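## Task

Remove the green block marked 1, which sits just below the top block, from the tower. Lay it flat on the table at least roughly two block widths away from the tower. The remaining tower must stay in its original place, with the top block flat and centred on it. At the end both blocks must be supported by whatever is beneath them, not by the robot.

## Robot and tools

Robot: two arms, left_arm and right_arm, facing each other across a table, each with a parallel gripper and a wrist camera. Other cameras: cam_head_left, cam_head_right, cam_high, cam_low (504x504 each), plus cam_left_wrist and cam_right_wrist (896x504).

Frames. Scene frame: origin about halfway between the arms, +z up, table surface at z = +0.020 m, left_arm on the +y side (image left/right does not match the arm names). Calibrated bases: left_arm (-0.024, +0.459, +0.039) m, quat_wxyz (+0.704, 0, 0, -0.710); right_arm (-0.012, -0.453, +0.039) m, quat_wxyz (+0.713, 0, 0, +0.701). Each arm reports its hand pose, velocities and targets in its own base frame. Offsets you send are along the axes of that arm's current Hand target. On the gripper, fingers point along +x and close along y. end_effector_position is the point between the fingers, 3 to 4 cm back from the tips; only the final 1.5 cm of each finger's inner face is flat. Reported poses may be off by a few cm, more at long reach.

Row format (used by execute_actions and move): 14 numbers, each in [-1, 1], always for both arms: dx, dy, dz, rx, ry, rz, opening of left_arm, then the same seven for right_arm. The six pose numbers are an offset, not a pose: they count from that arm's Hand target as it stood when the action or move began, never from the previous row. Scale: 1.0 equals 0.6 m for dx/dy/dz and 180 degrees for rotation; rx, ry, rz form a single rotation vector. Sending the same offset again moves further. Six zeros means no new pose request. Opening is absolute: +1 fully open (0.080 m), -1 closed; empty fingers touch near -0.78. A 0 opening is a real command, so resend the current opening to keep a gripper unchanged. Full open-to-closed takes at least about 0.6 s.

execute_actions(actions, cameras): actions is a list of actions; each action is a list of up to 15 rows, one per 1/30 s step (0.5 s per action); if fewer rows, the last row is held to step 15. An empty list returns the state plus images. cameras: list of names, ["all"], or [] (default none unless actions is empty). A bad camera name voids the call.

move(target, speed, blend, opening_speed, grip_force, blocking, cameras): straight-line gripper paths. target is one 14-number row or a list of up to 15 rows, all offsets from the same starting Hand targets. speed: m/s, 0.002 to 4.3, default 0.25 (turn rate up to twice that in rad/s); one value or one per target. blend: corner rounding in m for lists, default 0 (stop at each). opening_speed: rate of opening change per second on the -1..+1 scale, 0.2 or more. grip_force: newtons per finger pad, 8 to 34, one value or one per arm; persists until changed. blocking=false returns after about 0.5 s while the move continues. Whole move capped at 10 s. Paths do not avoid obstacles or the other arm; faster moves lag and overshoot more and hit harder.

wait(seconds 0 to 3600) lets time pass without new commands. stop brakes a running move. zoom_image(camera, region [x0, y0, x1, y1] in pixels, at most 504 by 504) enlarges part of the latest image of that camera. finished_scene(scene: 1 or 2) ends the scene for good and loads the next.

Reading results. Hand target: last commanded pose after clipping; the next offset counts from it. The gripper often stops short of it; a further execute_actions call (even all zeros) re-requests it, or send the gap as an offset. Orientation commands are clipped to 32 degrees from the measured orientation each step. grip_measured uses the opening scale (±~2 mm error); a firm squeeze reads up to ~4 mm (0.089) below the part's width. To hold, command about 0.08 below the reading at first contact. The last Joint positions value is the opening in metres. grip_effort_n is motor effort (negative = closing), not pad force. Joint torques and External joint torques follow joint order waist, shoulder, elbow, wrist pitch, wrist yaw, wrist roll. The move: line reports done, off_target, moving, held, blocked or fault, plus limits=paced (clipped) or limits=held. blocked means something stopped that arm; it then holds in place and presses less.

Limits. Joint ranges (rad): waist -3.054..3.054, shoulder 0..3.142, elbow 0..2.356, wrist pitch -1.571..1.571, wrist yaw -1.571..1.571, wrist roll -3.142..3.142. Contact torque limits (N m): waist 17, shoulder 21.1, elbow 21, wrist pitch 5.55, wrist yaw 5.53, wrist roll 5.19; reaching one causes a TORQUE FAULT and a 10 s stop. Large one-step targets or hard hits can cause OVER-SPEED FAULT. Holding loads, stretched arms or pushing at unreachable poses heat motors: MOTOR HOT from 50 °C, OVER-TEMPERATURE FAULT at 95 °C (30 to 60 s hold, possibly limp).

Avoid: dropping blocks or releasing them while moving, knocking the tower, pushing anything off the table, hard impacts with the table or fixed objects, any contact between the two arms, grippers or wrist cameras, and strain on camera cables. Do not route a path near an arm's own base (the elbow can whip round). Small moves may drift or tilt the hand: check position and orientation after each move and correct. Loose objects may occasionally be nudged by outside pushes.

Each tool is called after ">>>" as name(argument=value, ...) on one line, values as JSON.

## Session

>>> execute_actions(actions=[])

>>> zoom_image(camera="cam_head_left", region=[170, 150, 320, 300])

>>> zoom_image(camera="cam_low", region=[250, 150, 450, 350])

Scene clock: 0.00 s.
left_arm: end_effector_position=(+0.3311, -0.1038, +0.1870) grip_measured=+1.000 grip_effort_n=n/a end_effector_quat_wxyz=(+0.865, -0.132, +0.483, +0.021) | right_arm: end_effector_position=(+0.3117, +0.0975, +0.1448) grip_measured=+1.000 grip_effort_n=n/a end_effector_quat_wxyz=(+0.851, -0.140, +0.357, -0.360)
Joint positions: left_arm=[-0.345 1.412 1.199 -0.794 -0.095 -0.544 0.08] | right_arm=[0.709 1.819 1.291 -1.226 1.029 1.173 0.08]
Joint velocities: within noise
Joint torques (N m): no reading
External joint torques (N m): no reading
Heat: left arm: hottest wrist pitch 34 °C (+0.0 °C/min); right arm: hottest wrist pitch 35 °C (+0.0 °C/min).
Hand target: left_arm +0.3316, -0.1039, +0.1893; +0.867, -0.133, +0.480, +0.020 | right_arm +0.3119, +0.0975, +0.1453; +0.851, -0.139, +0.356, -0.360
Tool commands: left_gripper/opening=+1.0 right_gripper/opening=+1.0

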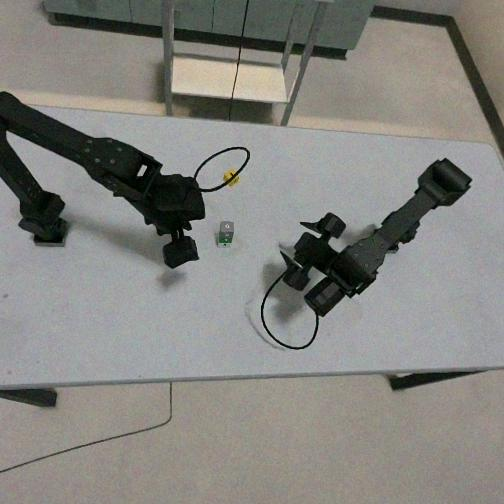

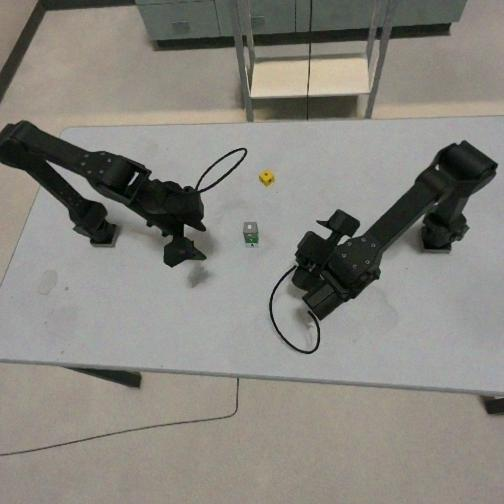

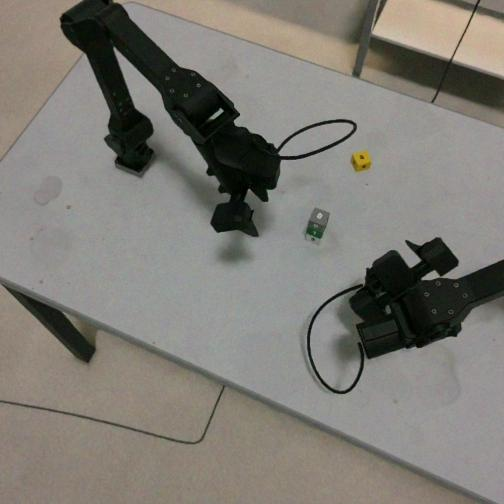

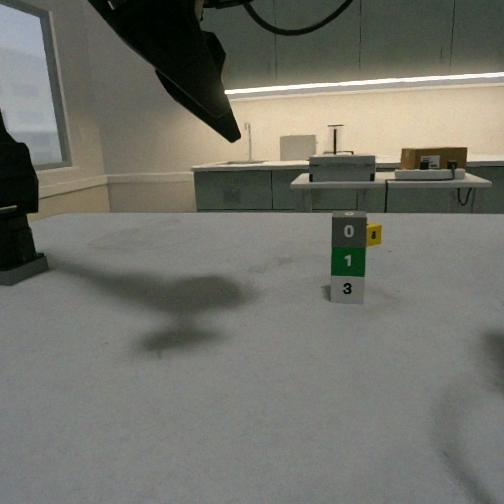

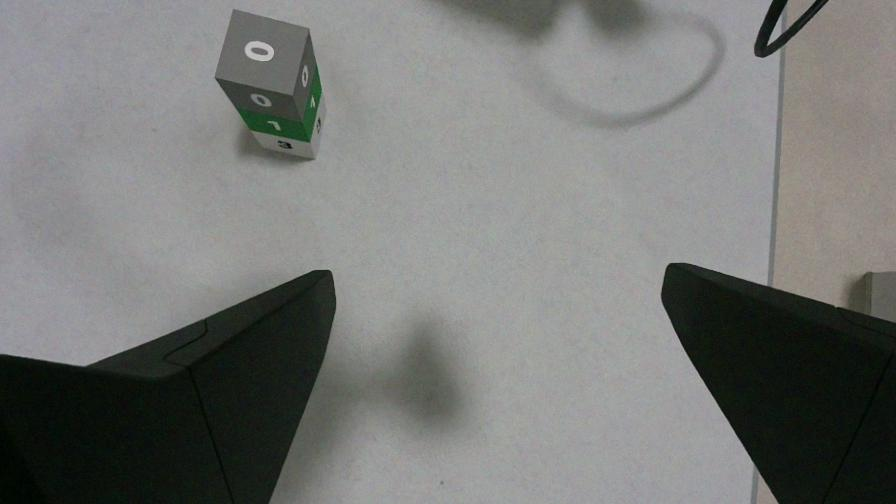

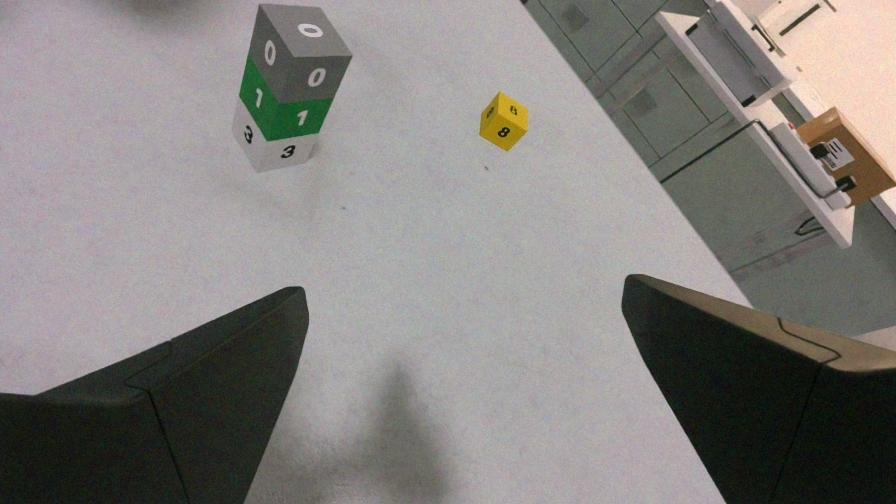

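Scaled by 3.360.

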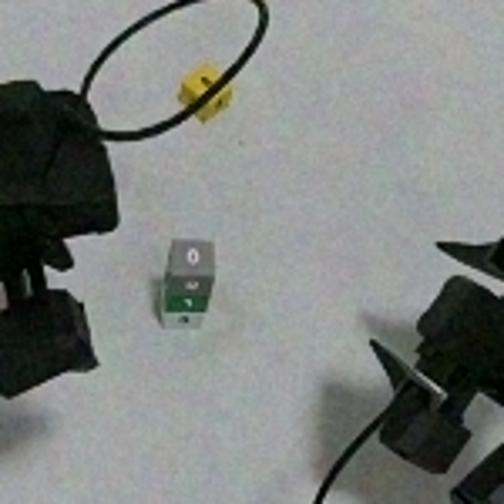

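Scaled by 2.520.

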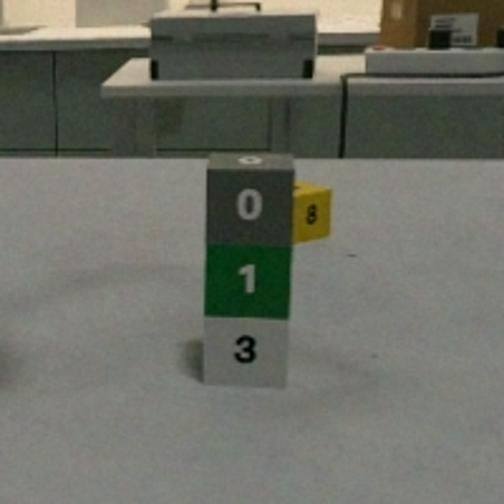

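>>> move(target=[[-0.201,0,-0.07,0,0,0,1,-0.076,-0.074,0.106,0,0,0,1],[-0.201,0,-0.07,0,0,0,1,0.092,-0.0945,0.212,-0.071,0.155,0.245,1]], blend=[0.03,0], speed=0.35, grip_force=20, cameras=["cam_head_left","cam_right_wrist"])

Scene clock: 16.30 s.
left_arm: end_effector_position=(+0.2309, -0.1031, +0.2654) grip_measured=+1.000 grip_effort_n=2.1 end_effector_quat_wxyz=(+0.864, -0.131, +0.485, +0.019) | right_arm: end_effector_position=(+0.3963, +0.0152, +0.2374) grip_measured=+1.000 grip_effort_n=3.0 end_effector_quat_wxyz=(+0.795, +0.000, +0.606, -0.002)
Joint positions: left_arm=[-0.532 1.149 1.343 -1.227 -0.189 -0.702 0.08] | right_arm=[0.043 1.899 2.042 -1.447 0.013 0.045 0.08]
Joint torques (N m): left_arm=[-0.21 -2.44 7.71 1.05 -0.39 -0.16] | right_arm=[-0.01 -5.53 7.69 0.7 -0.12 -0.05]
External joint torques (N m): left_arm=[-0.2 0.32 1.94 -0.03 -0.27 -0.17] | right_arm=[-0.03 2.53 2.03 -0.07 -0.13 -0.06]
Heat: left arm: hottest wrist pitch 35 °C (+3.7 °C/min); right arm: hottest wrist pitch 35 °C (+0.0 °C/min).
Hand target: left_arm +0.2319, -0.1033, +0.2691; +0.867, -0.133, +0.480, +0.020 | right_arm +0.3996, +0.0159, +0.2353; +0.794, +0.001, +0.608, +0.000
Off the commanded pose: left_arm 0.004 m, 1 deg | right_arm 0.004 m, 0 deg.
grip_force (N): 20, 20
move: done

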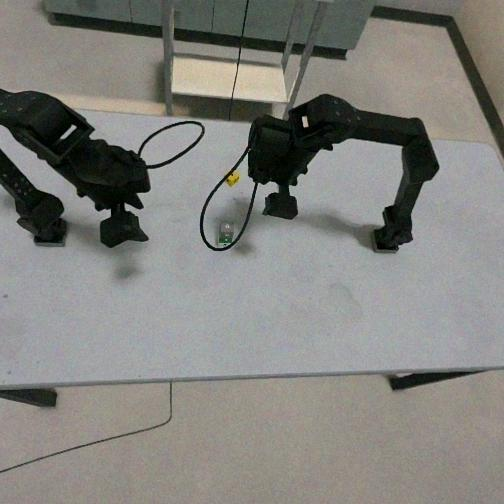

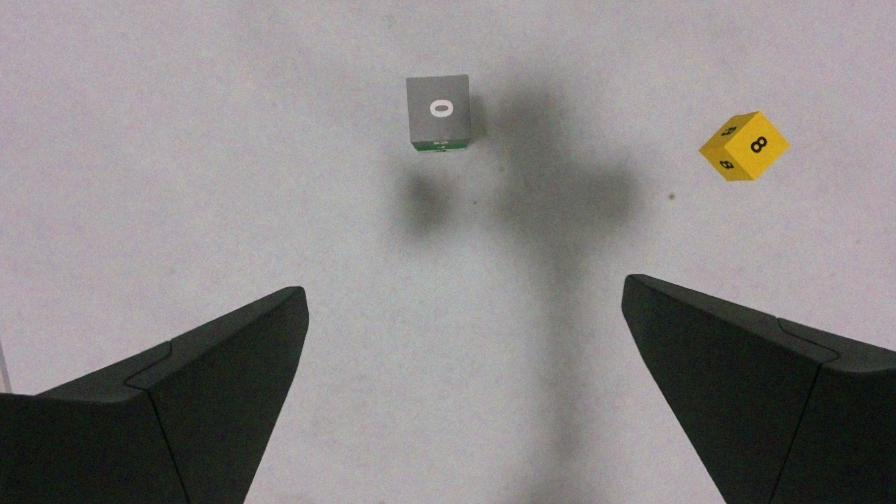

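>>> move(target=[[0,0,0,0,0,0,1,0.150,0.006,0.076,-0.0134,0,0.0036,1],[0,0,0,0,0,0,1,0.296,0.006,0.037,-0.0134,0,0.0036,1]], blend=[0.01,0], speed=[0.2,0.13], cameras=["cam_low","cam_right_wrist"])

>>> zoom_image(camera="cam_low", region=[280, 175, 420, 315])

Scene clock: 29.70 s.
left_arm: end_effector_position=(+0.2309, -0.1031, +0.2654) grip_measured=+1.000 grip_effort_n=2.6 end_effector_quat_wxyz=(+0.864, -0.131, +0.485, +0.019) | right_arm: end_effector_position=(+0.4695, +0.0201, +0.0787) grip_measured=+1.000 grip_effort_n=3.0 end_effector_quat_wxyz=(+0.800, -0.013, +0.600, +0.016)
Joint positions: left_arm=[-0.532 1.149 1.343 -1.227 -0.189 -0.702 0.08] | right_arm=[0.043 2.128 1.73 -0.889 0.002 0.001 0.08]
Joint torques (N m): left_arm=[-0.15 -2.41 7.72 1.06 -0.4 -0.16] | right_arm=[-0.18 -7.42 5.25 0.98 -0.16 -0.04]
External joint torques (N m): left_arm=[-0.14 0.33 1.95 -0.03 -0.27 -0.17] | right_arm=[-0.21 2.69 -0.86 0.17 -0.16 -0.04]
Heat: left arm: hottest wrist pitch 35 °C (+2.0 °C/min); right arm: hottest wrist pitch 35 °C (+0.0 °C/min).
Hand target: left_arm +0.2319, -0.1033, +0.2691; +0.867, -0.133, +0.480, +0.020 | right_arm +0.4674, +0.0198, +0.0697; +0.794, -0.012, +0.608, +0.018
Off the commanded pose: left_arm 0.004 m, 1 deg | right_arm 0.009 m, 1 deg.
grip_force (N): 20, 20
move: off_target (right_arm)

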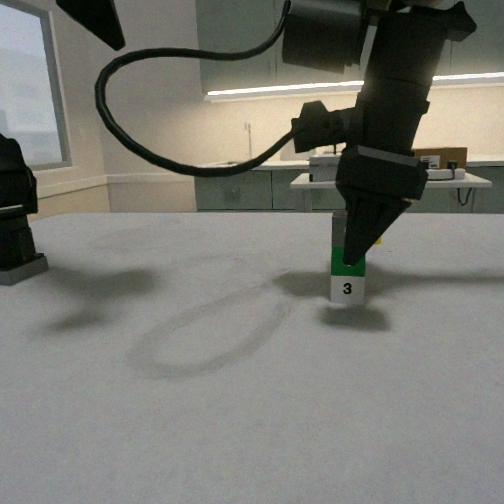

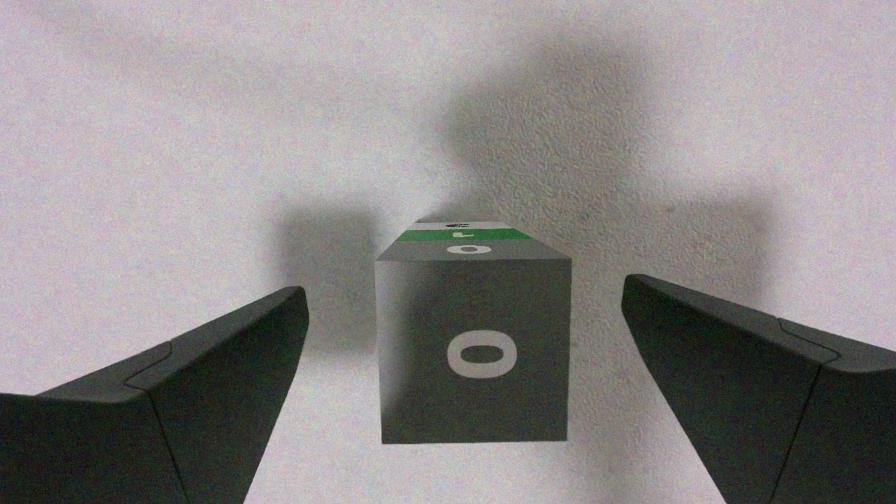

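Scaled by 3.600.

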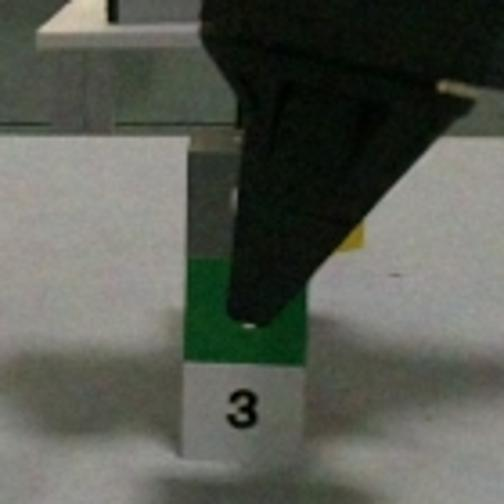

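>>> move(target=[[0,0,0,0,0,0,1,0,0,0,0,0,0,-0.4],[0,0,0,0,0,0,1,-0.064,0,0.0173,0,0,0,-0.4],[0,0,0,0,0,0,1,-0.140,0,-0.2645,0,0,0,-0.4],[0,0,0,0,0,0,1,-0.0325,0,-0.293,0,0,0,-0.4]], speed=[0.1,0.08,0.17,0.09], blend=[0,0.01,0.01,0], opening_speed=1.2, cameras=["cam_low","cam_head_left","cam_right_wrist"])

Scene clock: 43.63 s.
left_arm: end_effector_position=(+0.2309, -0.1031, +0.2654) grip_measured=+1.000 grip_effort_n=2.1 end_effector_quat_wxyz=(+0.864, -0.131, +0.485, +0.019) | right_arm: end_effector_position=(+0.2957, +0.0126, +0.0480) grip_measured=-0.093 grip_effort_n=-53.7 end_effector_quat_wxyz=(+0.799, -0.014, +0.601, +0.017)
Joint positions: left_arm=[-0.532 1.149 1.343 -1.227 -0.189 -0.702 0.08] | right_arm=[0.043 1.526 0.837 -0.6 0.002 0 0.031]
Joint torques (N m): left_arm=[-0.15 -2.51 7.6 1.06 -0.41 -0.14] | right_arm=[-0.25 -3.44 4.74 1.01 -0.16 -0.03]
External joint torques (N m): left_arm=[-0.14 0.23 1.82 -0.04 -0.28 -0.15] | right_arm=[-0.25 1.85 -0.94 0.2 -0.16 -0.03]
Heat: left arm: hottest elbow 36 °C (+6.9 °C/min); right arm: hottest wrist pitch 36 °C (+1.4 °C/min).
Hand target: left_arm +0.2319, -0.1033, +0.2691; +0.867, -0.133, +0.480, +0.020 | right_arm +0.2928, +0.0124, +0.0427; +0.794, -0.012, +0.608, +0.018
Off the commanded pose: left_arm 0.004 m, 1 deg | right_arm 0.006 m, 1 deg.
grip_force (N): 20, 20
move: done
Images, in order (width x height): cam_head_left 504x504, cam_low 504x504, cam_right_wrist 896x504.

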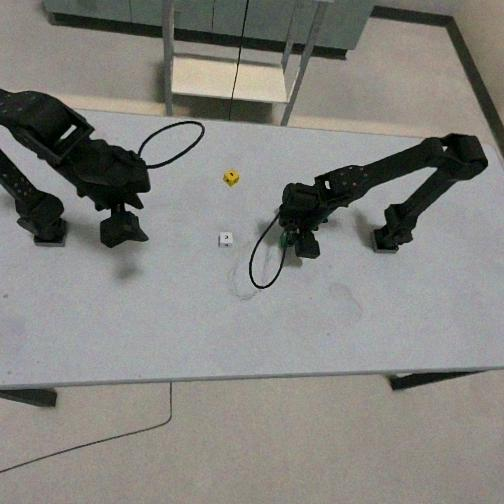

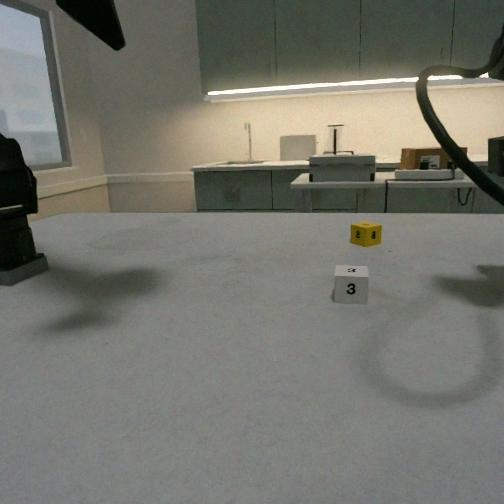

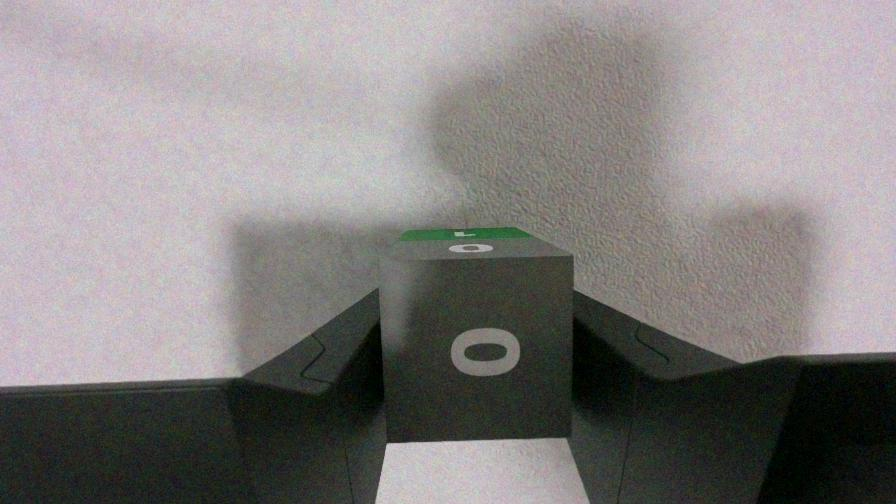

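>>> move(target=[[0,0,0,0,0,0,1,0.0028,0,-0.0005,0,0,0,-0.4],[0,0,0,0,0,0,1,0.0028,0,-0.0005,0,0,0,0.6],[0,0,0,0,0,0,1,-0.0455,0,0.0235,0,0,0,0.6]], speed=0.05, opening_speed=0.7, cameras=["cam_head_right","cam_right_wrist"])

Scene clock: 51.47 s.
left_arm: end_effector_position=(+0.2309, -0.1031, +0.2654) grip_measured=+1.000 grip_effort_n=2.6 end_effector_quat_wxyz=(+0.864, -0.131, +0.485, +0.019) | right_arm: end_effector_position=(+0.2954, +0.0126, +0.0660) grip_measured=+0.596 grip_effort_n=21.2 end_effector_quat_wxyz=(+0.787, -0.014, +0.617, +0.016)
Joint positions: left_arm=[-0.532 1.149 1.343 -1.227 -0.189 -0.702 0.08] | right_arm=[0.043 1.524 0.921 -0.727 0.002 0 0.062]
Joint torques (N m): left_arm=[-0.32 -2.48 7.69 1.04 -0.41 -0.14] | right_arm=[-0.27 -5.76 7.59 0.67 -0.16 -0.04]
External joint torques (N m): left_arm=[-0.3 0.25 1.89 -0.07 -0.29 -0.15] | right_arm=[-0.28 -0.37 1.79 -0.07 -0.15 -0.04]
Heat: left arm: hottest elbow 36 °C (+5.8 °C/min); right arm: hottest wrist pitch 36 °C (+1.2 °C/min).
Hand target: left_arm +0.2319, -0.1033, +0.2691; +0.867, -0.133, +0.480, +0.020 | right_arm +0.2992, +0.0126, +0.0726; +0.794, -0.012, +0.608, +0.018
Off the commanded pose: left_arm 0.004 m, 1 deg | right_arm 0.008 m, 1 deg.
grip_force (N): 20, 20
move: done

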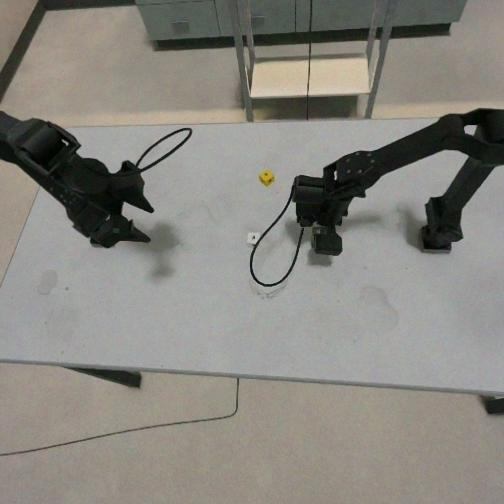

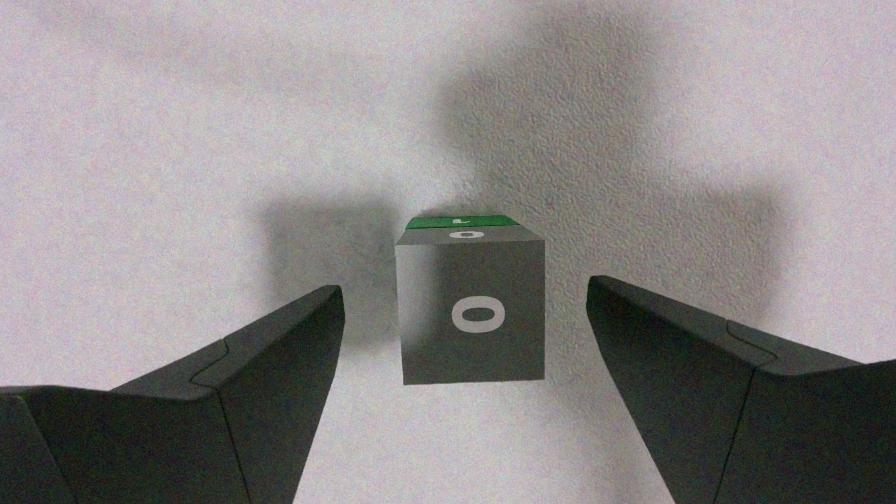

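>>> move(target=[[0,0,0,0,0,0,1,0,0,0,0,0,0,-0.4],[0,0,0,0,0,0,1,-0.0805,0,0.0216,0,0,0,-0.4],[0,0,0,0,0,0,1,-0.0085,0,0.2905,0,0,0,-0.4],[0,0,0,0,0,0,1,0.083,0,0.266,0,0.011,0,-0.4]], speed=[0.1,0.08,0.17,0.09], blend=[0,0.01,0.01,0], opening_speed=1.2, cameras=["cam_low","cam_head_left","cam_right_wrist"])

>>> zoom_image(camera="cam_low", region=[280, 175, 420, 315])

Scene clock: 62.90 s.
left_arm: end_effector_position=(+0.2309, -0.1031, +0.2654) grip_measured=+1.000 grip_effort_n=2.6 end_effector_quat_wxyz=(+0.864, -0.131, +0.485, +0.019) | right_arm: end_effector_position=(+0.4682, +0.0201, +0.0752) grip_measured=-0.094 grip_effort_n=-53.7 end_effector_quat_wxyz=(+0.790, -0.014, +0.613, +0.017)
Joint positions: left_arm=[-0.532 1.149 1.343 -1.227 -0.189 -0.702 0.08] | right_arm=[0.043 2.153 1.764 -0.931 0.002 0 0.031]
Joint torques (N m): left_arm=[-0.31 -2.54 7.69 1.07 -0.43 -0.14] | right_arm=[-0.18 -7.49 5.24 0.91 -0.16 -0.01]
External joint torques (N m): left_arm=[-0.31 0.15 1.93 -0.03 -0.3 -0.15] | right_arm=[-0.2 2.7 -0.79 0.16 -0.15 -0.01]
Heat: left arm: hottest elbow 37 °C (+5.0 °C/min); right arm: hottest wrist pitch 36 °C (+1.0 °C/min).
Hand target: left_arm +0.2319, -0.1033, +0.2691; +0.867, -0.133, +0.480, +0.020 | right_arm +0.4662, +0.0198, +0.0662; +0.783, -0.012, +0.621, +0.017
Off the commanded pose: left_arm 0.004 m, 1 deg | right_arm 0.009 m, 1 deg.
grip_force (N): 20, 20
move: off_target (right_arm)
Images, in order (width x height): cam_head_left 504x504, cam_low 504x504, cam_right_wrist 896x504.

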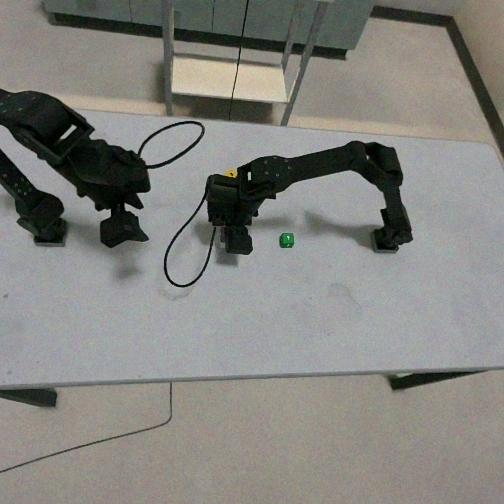

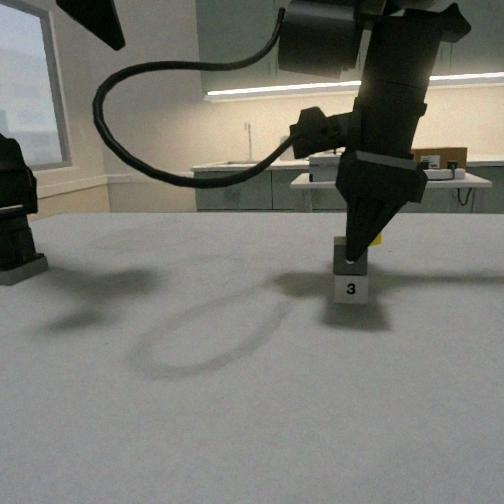

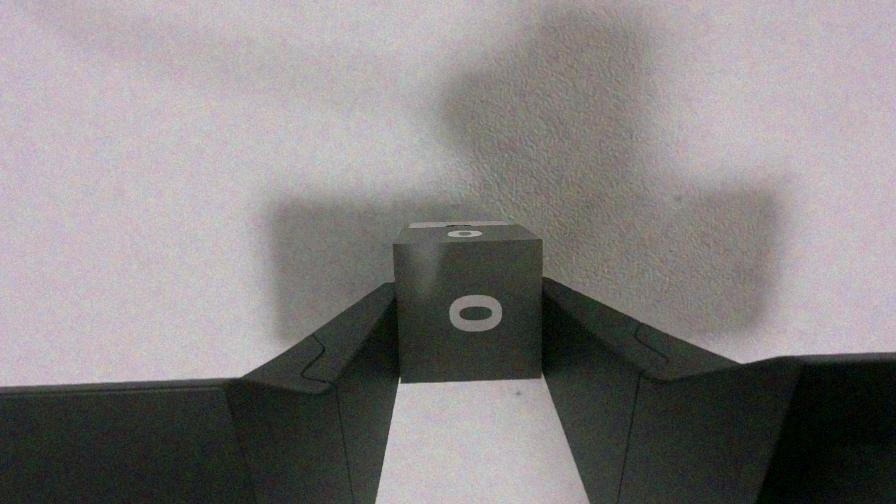

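Scaled by 3.600.

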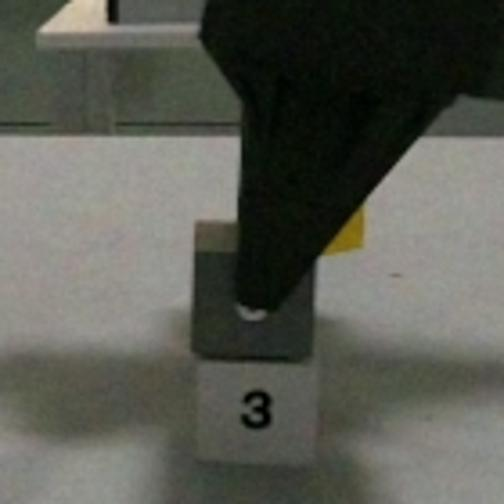

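>>> move(target=[[0,0,0,0,0,0,1,0.0150,0,-0.0062,0,0,0,-0.4],[0,0,0,0,0,0,1,0.0150,0,-0.0062,0,0,0,0.6]], speed=0.05, opening_speed=0.7, cameras=["cam_low","cam_right_wrist"])

>>> move(target=[0,0,0,0,0,0,1,-0.145,0,0.042,0,0,0,0.6], speed=0.12, cameras=["cam_low","cam_right_wrist","cam_head_left"])

>>> zoom_image(camera="cam_low", region=[280, 175, 420, 315])

Scene clock: 72.53 s.
left_arm: end_effector_position=(+0.2309, -0.1031, +0.2654) grip_measured=+1.000 grip_effort_n=2.6 end_effector_quat_wxyz=(+0.864, -0.131, +0.485, +0.019) | right_arm: end_effector_position=(+0.4669, +0.0200, +0.0651) grip_measured=+0.595 grip_effort_n=21.2 end_effector_quat_wxyz=(+0.789, -0.014, +0.613, +0.017)
Joint positions: left_arm=[-0.532 1.149 1.343 -1.227 -0.189 -0.702 0.08] | right_arm=[0.043 2.155 1.727 -0.893 0.002 0 0.062]
Joint torques (N m): left_arm=[-0.23 -2.45 7.64 1.08 -0.39 -0.15] | right_arm=[-0.18 -7.57 5.22 0.89 -0.15 0]
External joint torques (N m): left_arm=[-0.23 0.32 1.88 0 -0.26 -0.16] | right_arm=[-0.2 2.71 -0.85 0.13 -0.15 -0.01]
Heat: left arm: hottest elbow 37 °C (+5.0 °C/min); right arm: hottest wrist pitch 36 °C (+1.0 °C/min).
Hand target: left_arm +0.2319, -0.1033, +0.2691; +0.867, -0.133, +0.480, +0.020 | right_arm +0.4646, +0.0197, +0.0568; +0.783, -0.012, +0.621, +0.017
Off the commanded pose: left_arm 0.004 m, 1 deg | right_arm 0.009 m, 1 deg.
grip_force (N): 20, 20
move: off_target (right_arm); target 2's new opening was sent with right_arm's hand 0.014 m and 2 deg from that target

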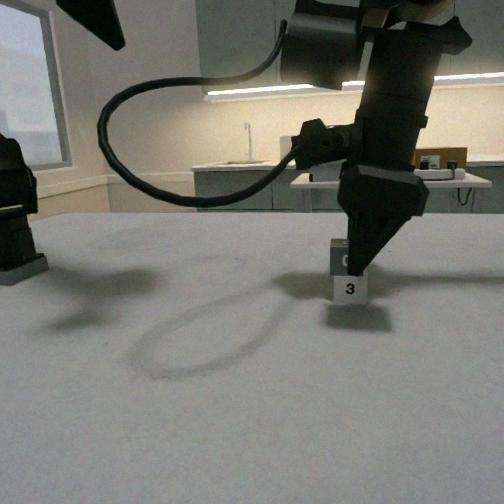

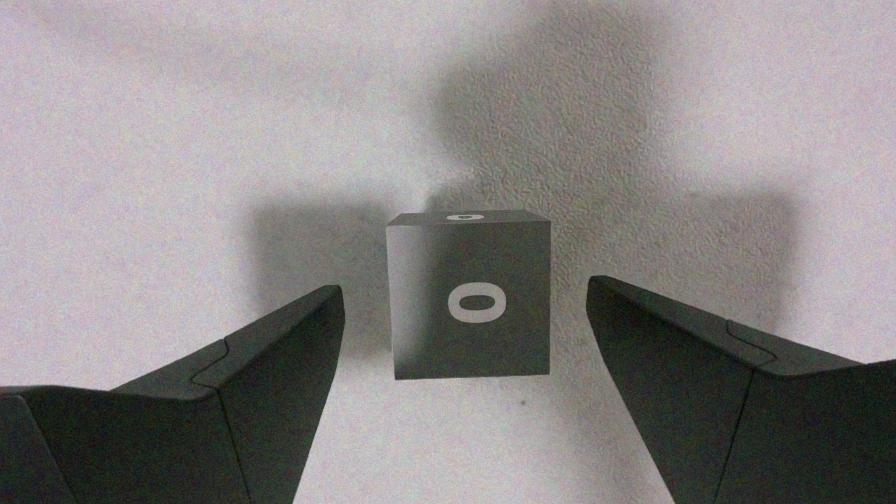

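Scene clock: 73.93 s.
left_arm: end_effector_position=(+0.2309, -0.1031, +0.2654) grip_measured=+1.000 grip_effort_n=2.1 end_effector_quat_wxyz=(+0.864, -0.131, +0.485, +0.019) | right_arm: end_effector_position=(+0.4665, +0.0200, +0.1509) grip_measured=+0.596 grip_effort_n=21.2 end_effector_quat_wxyz=(+0.785, -0.014, +0.619, +0.016)
Joint positions: left_arm=[-0.532 1.149 1.343 -1.227 -0.189 -0.702 0.08] | right_arm=[0.043 2.162 2.083 -1.256 0.002 0 0.062]
Joint torques (N m): left_arm=[-0.3 -2.49 7.75 1.05 -0.4 -0.15] | right_arm=[-0.22 -7.33 7.92 0.65 -0.16 -0.02]
External joint torques (N m): left_arm=[-0.29 0.21 2.02 -0.03 -0.27 -0.16] | right_arm=[-0.19 2.96 1.89 -0.07 -0.15 -0.02]
Heat: left arm: hottest elbow 37 °C (+5.0 °C/min); right arm: hottest wrist pitch 36 °C (+1.0 °C/min).
Hand target: left_arm +0.2319, -0.1033, +0.2691; +0.867, -0.133, +0.480, +0.020 | right_arm +0.4693, +0.0198, +0.1471; +0.783, -0.012, +0.621, +0.017
Off the commanded pose: left_arm 0.004 m, 1 deg | right_arm 0.005 m, 0 deg.
grip_force (N): 20, 20
move: done
Images, in order (width x height): cam_head_left 504x504, cam_low 504x504, cam_right_wrist 896x504.

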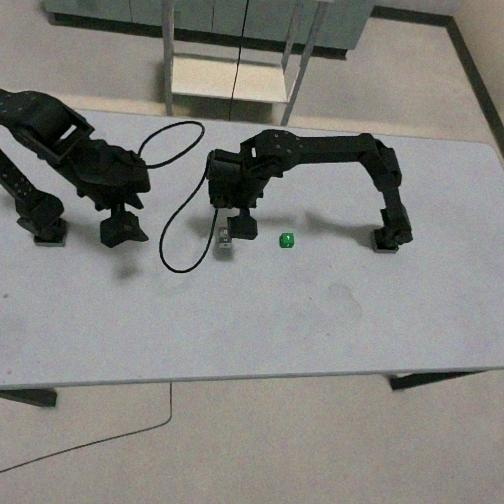

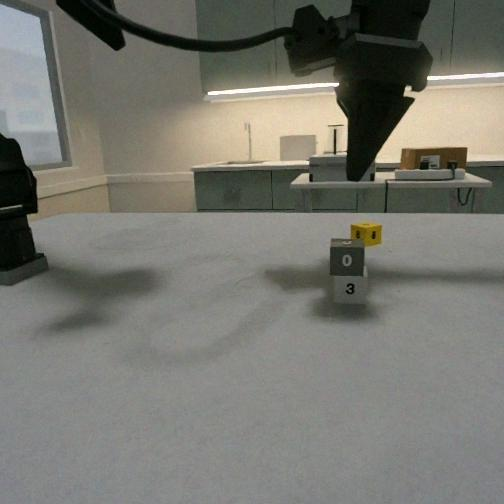

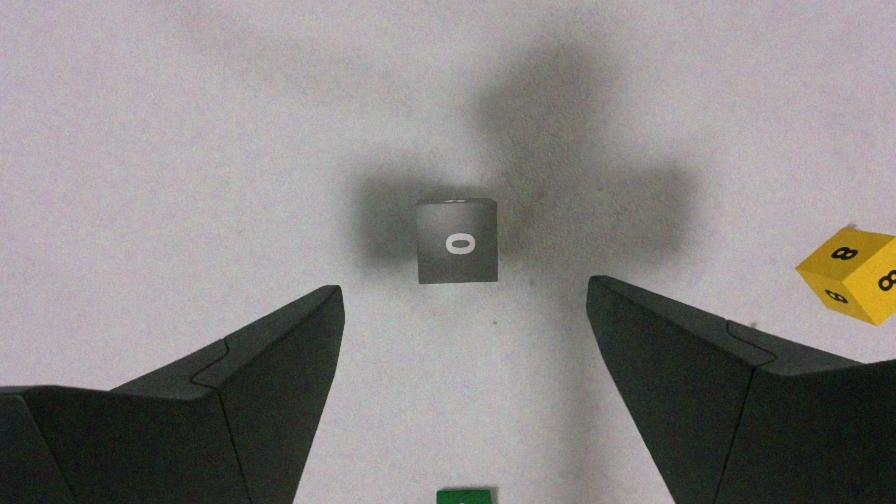

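Scaled by 3.600.

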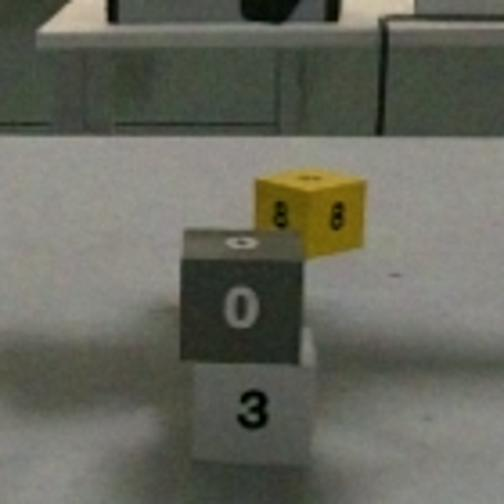

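>>> finished_scene(scene=2)

The scene is finished: the task was done.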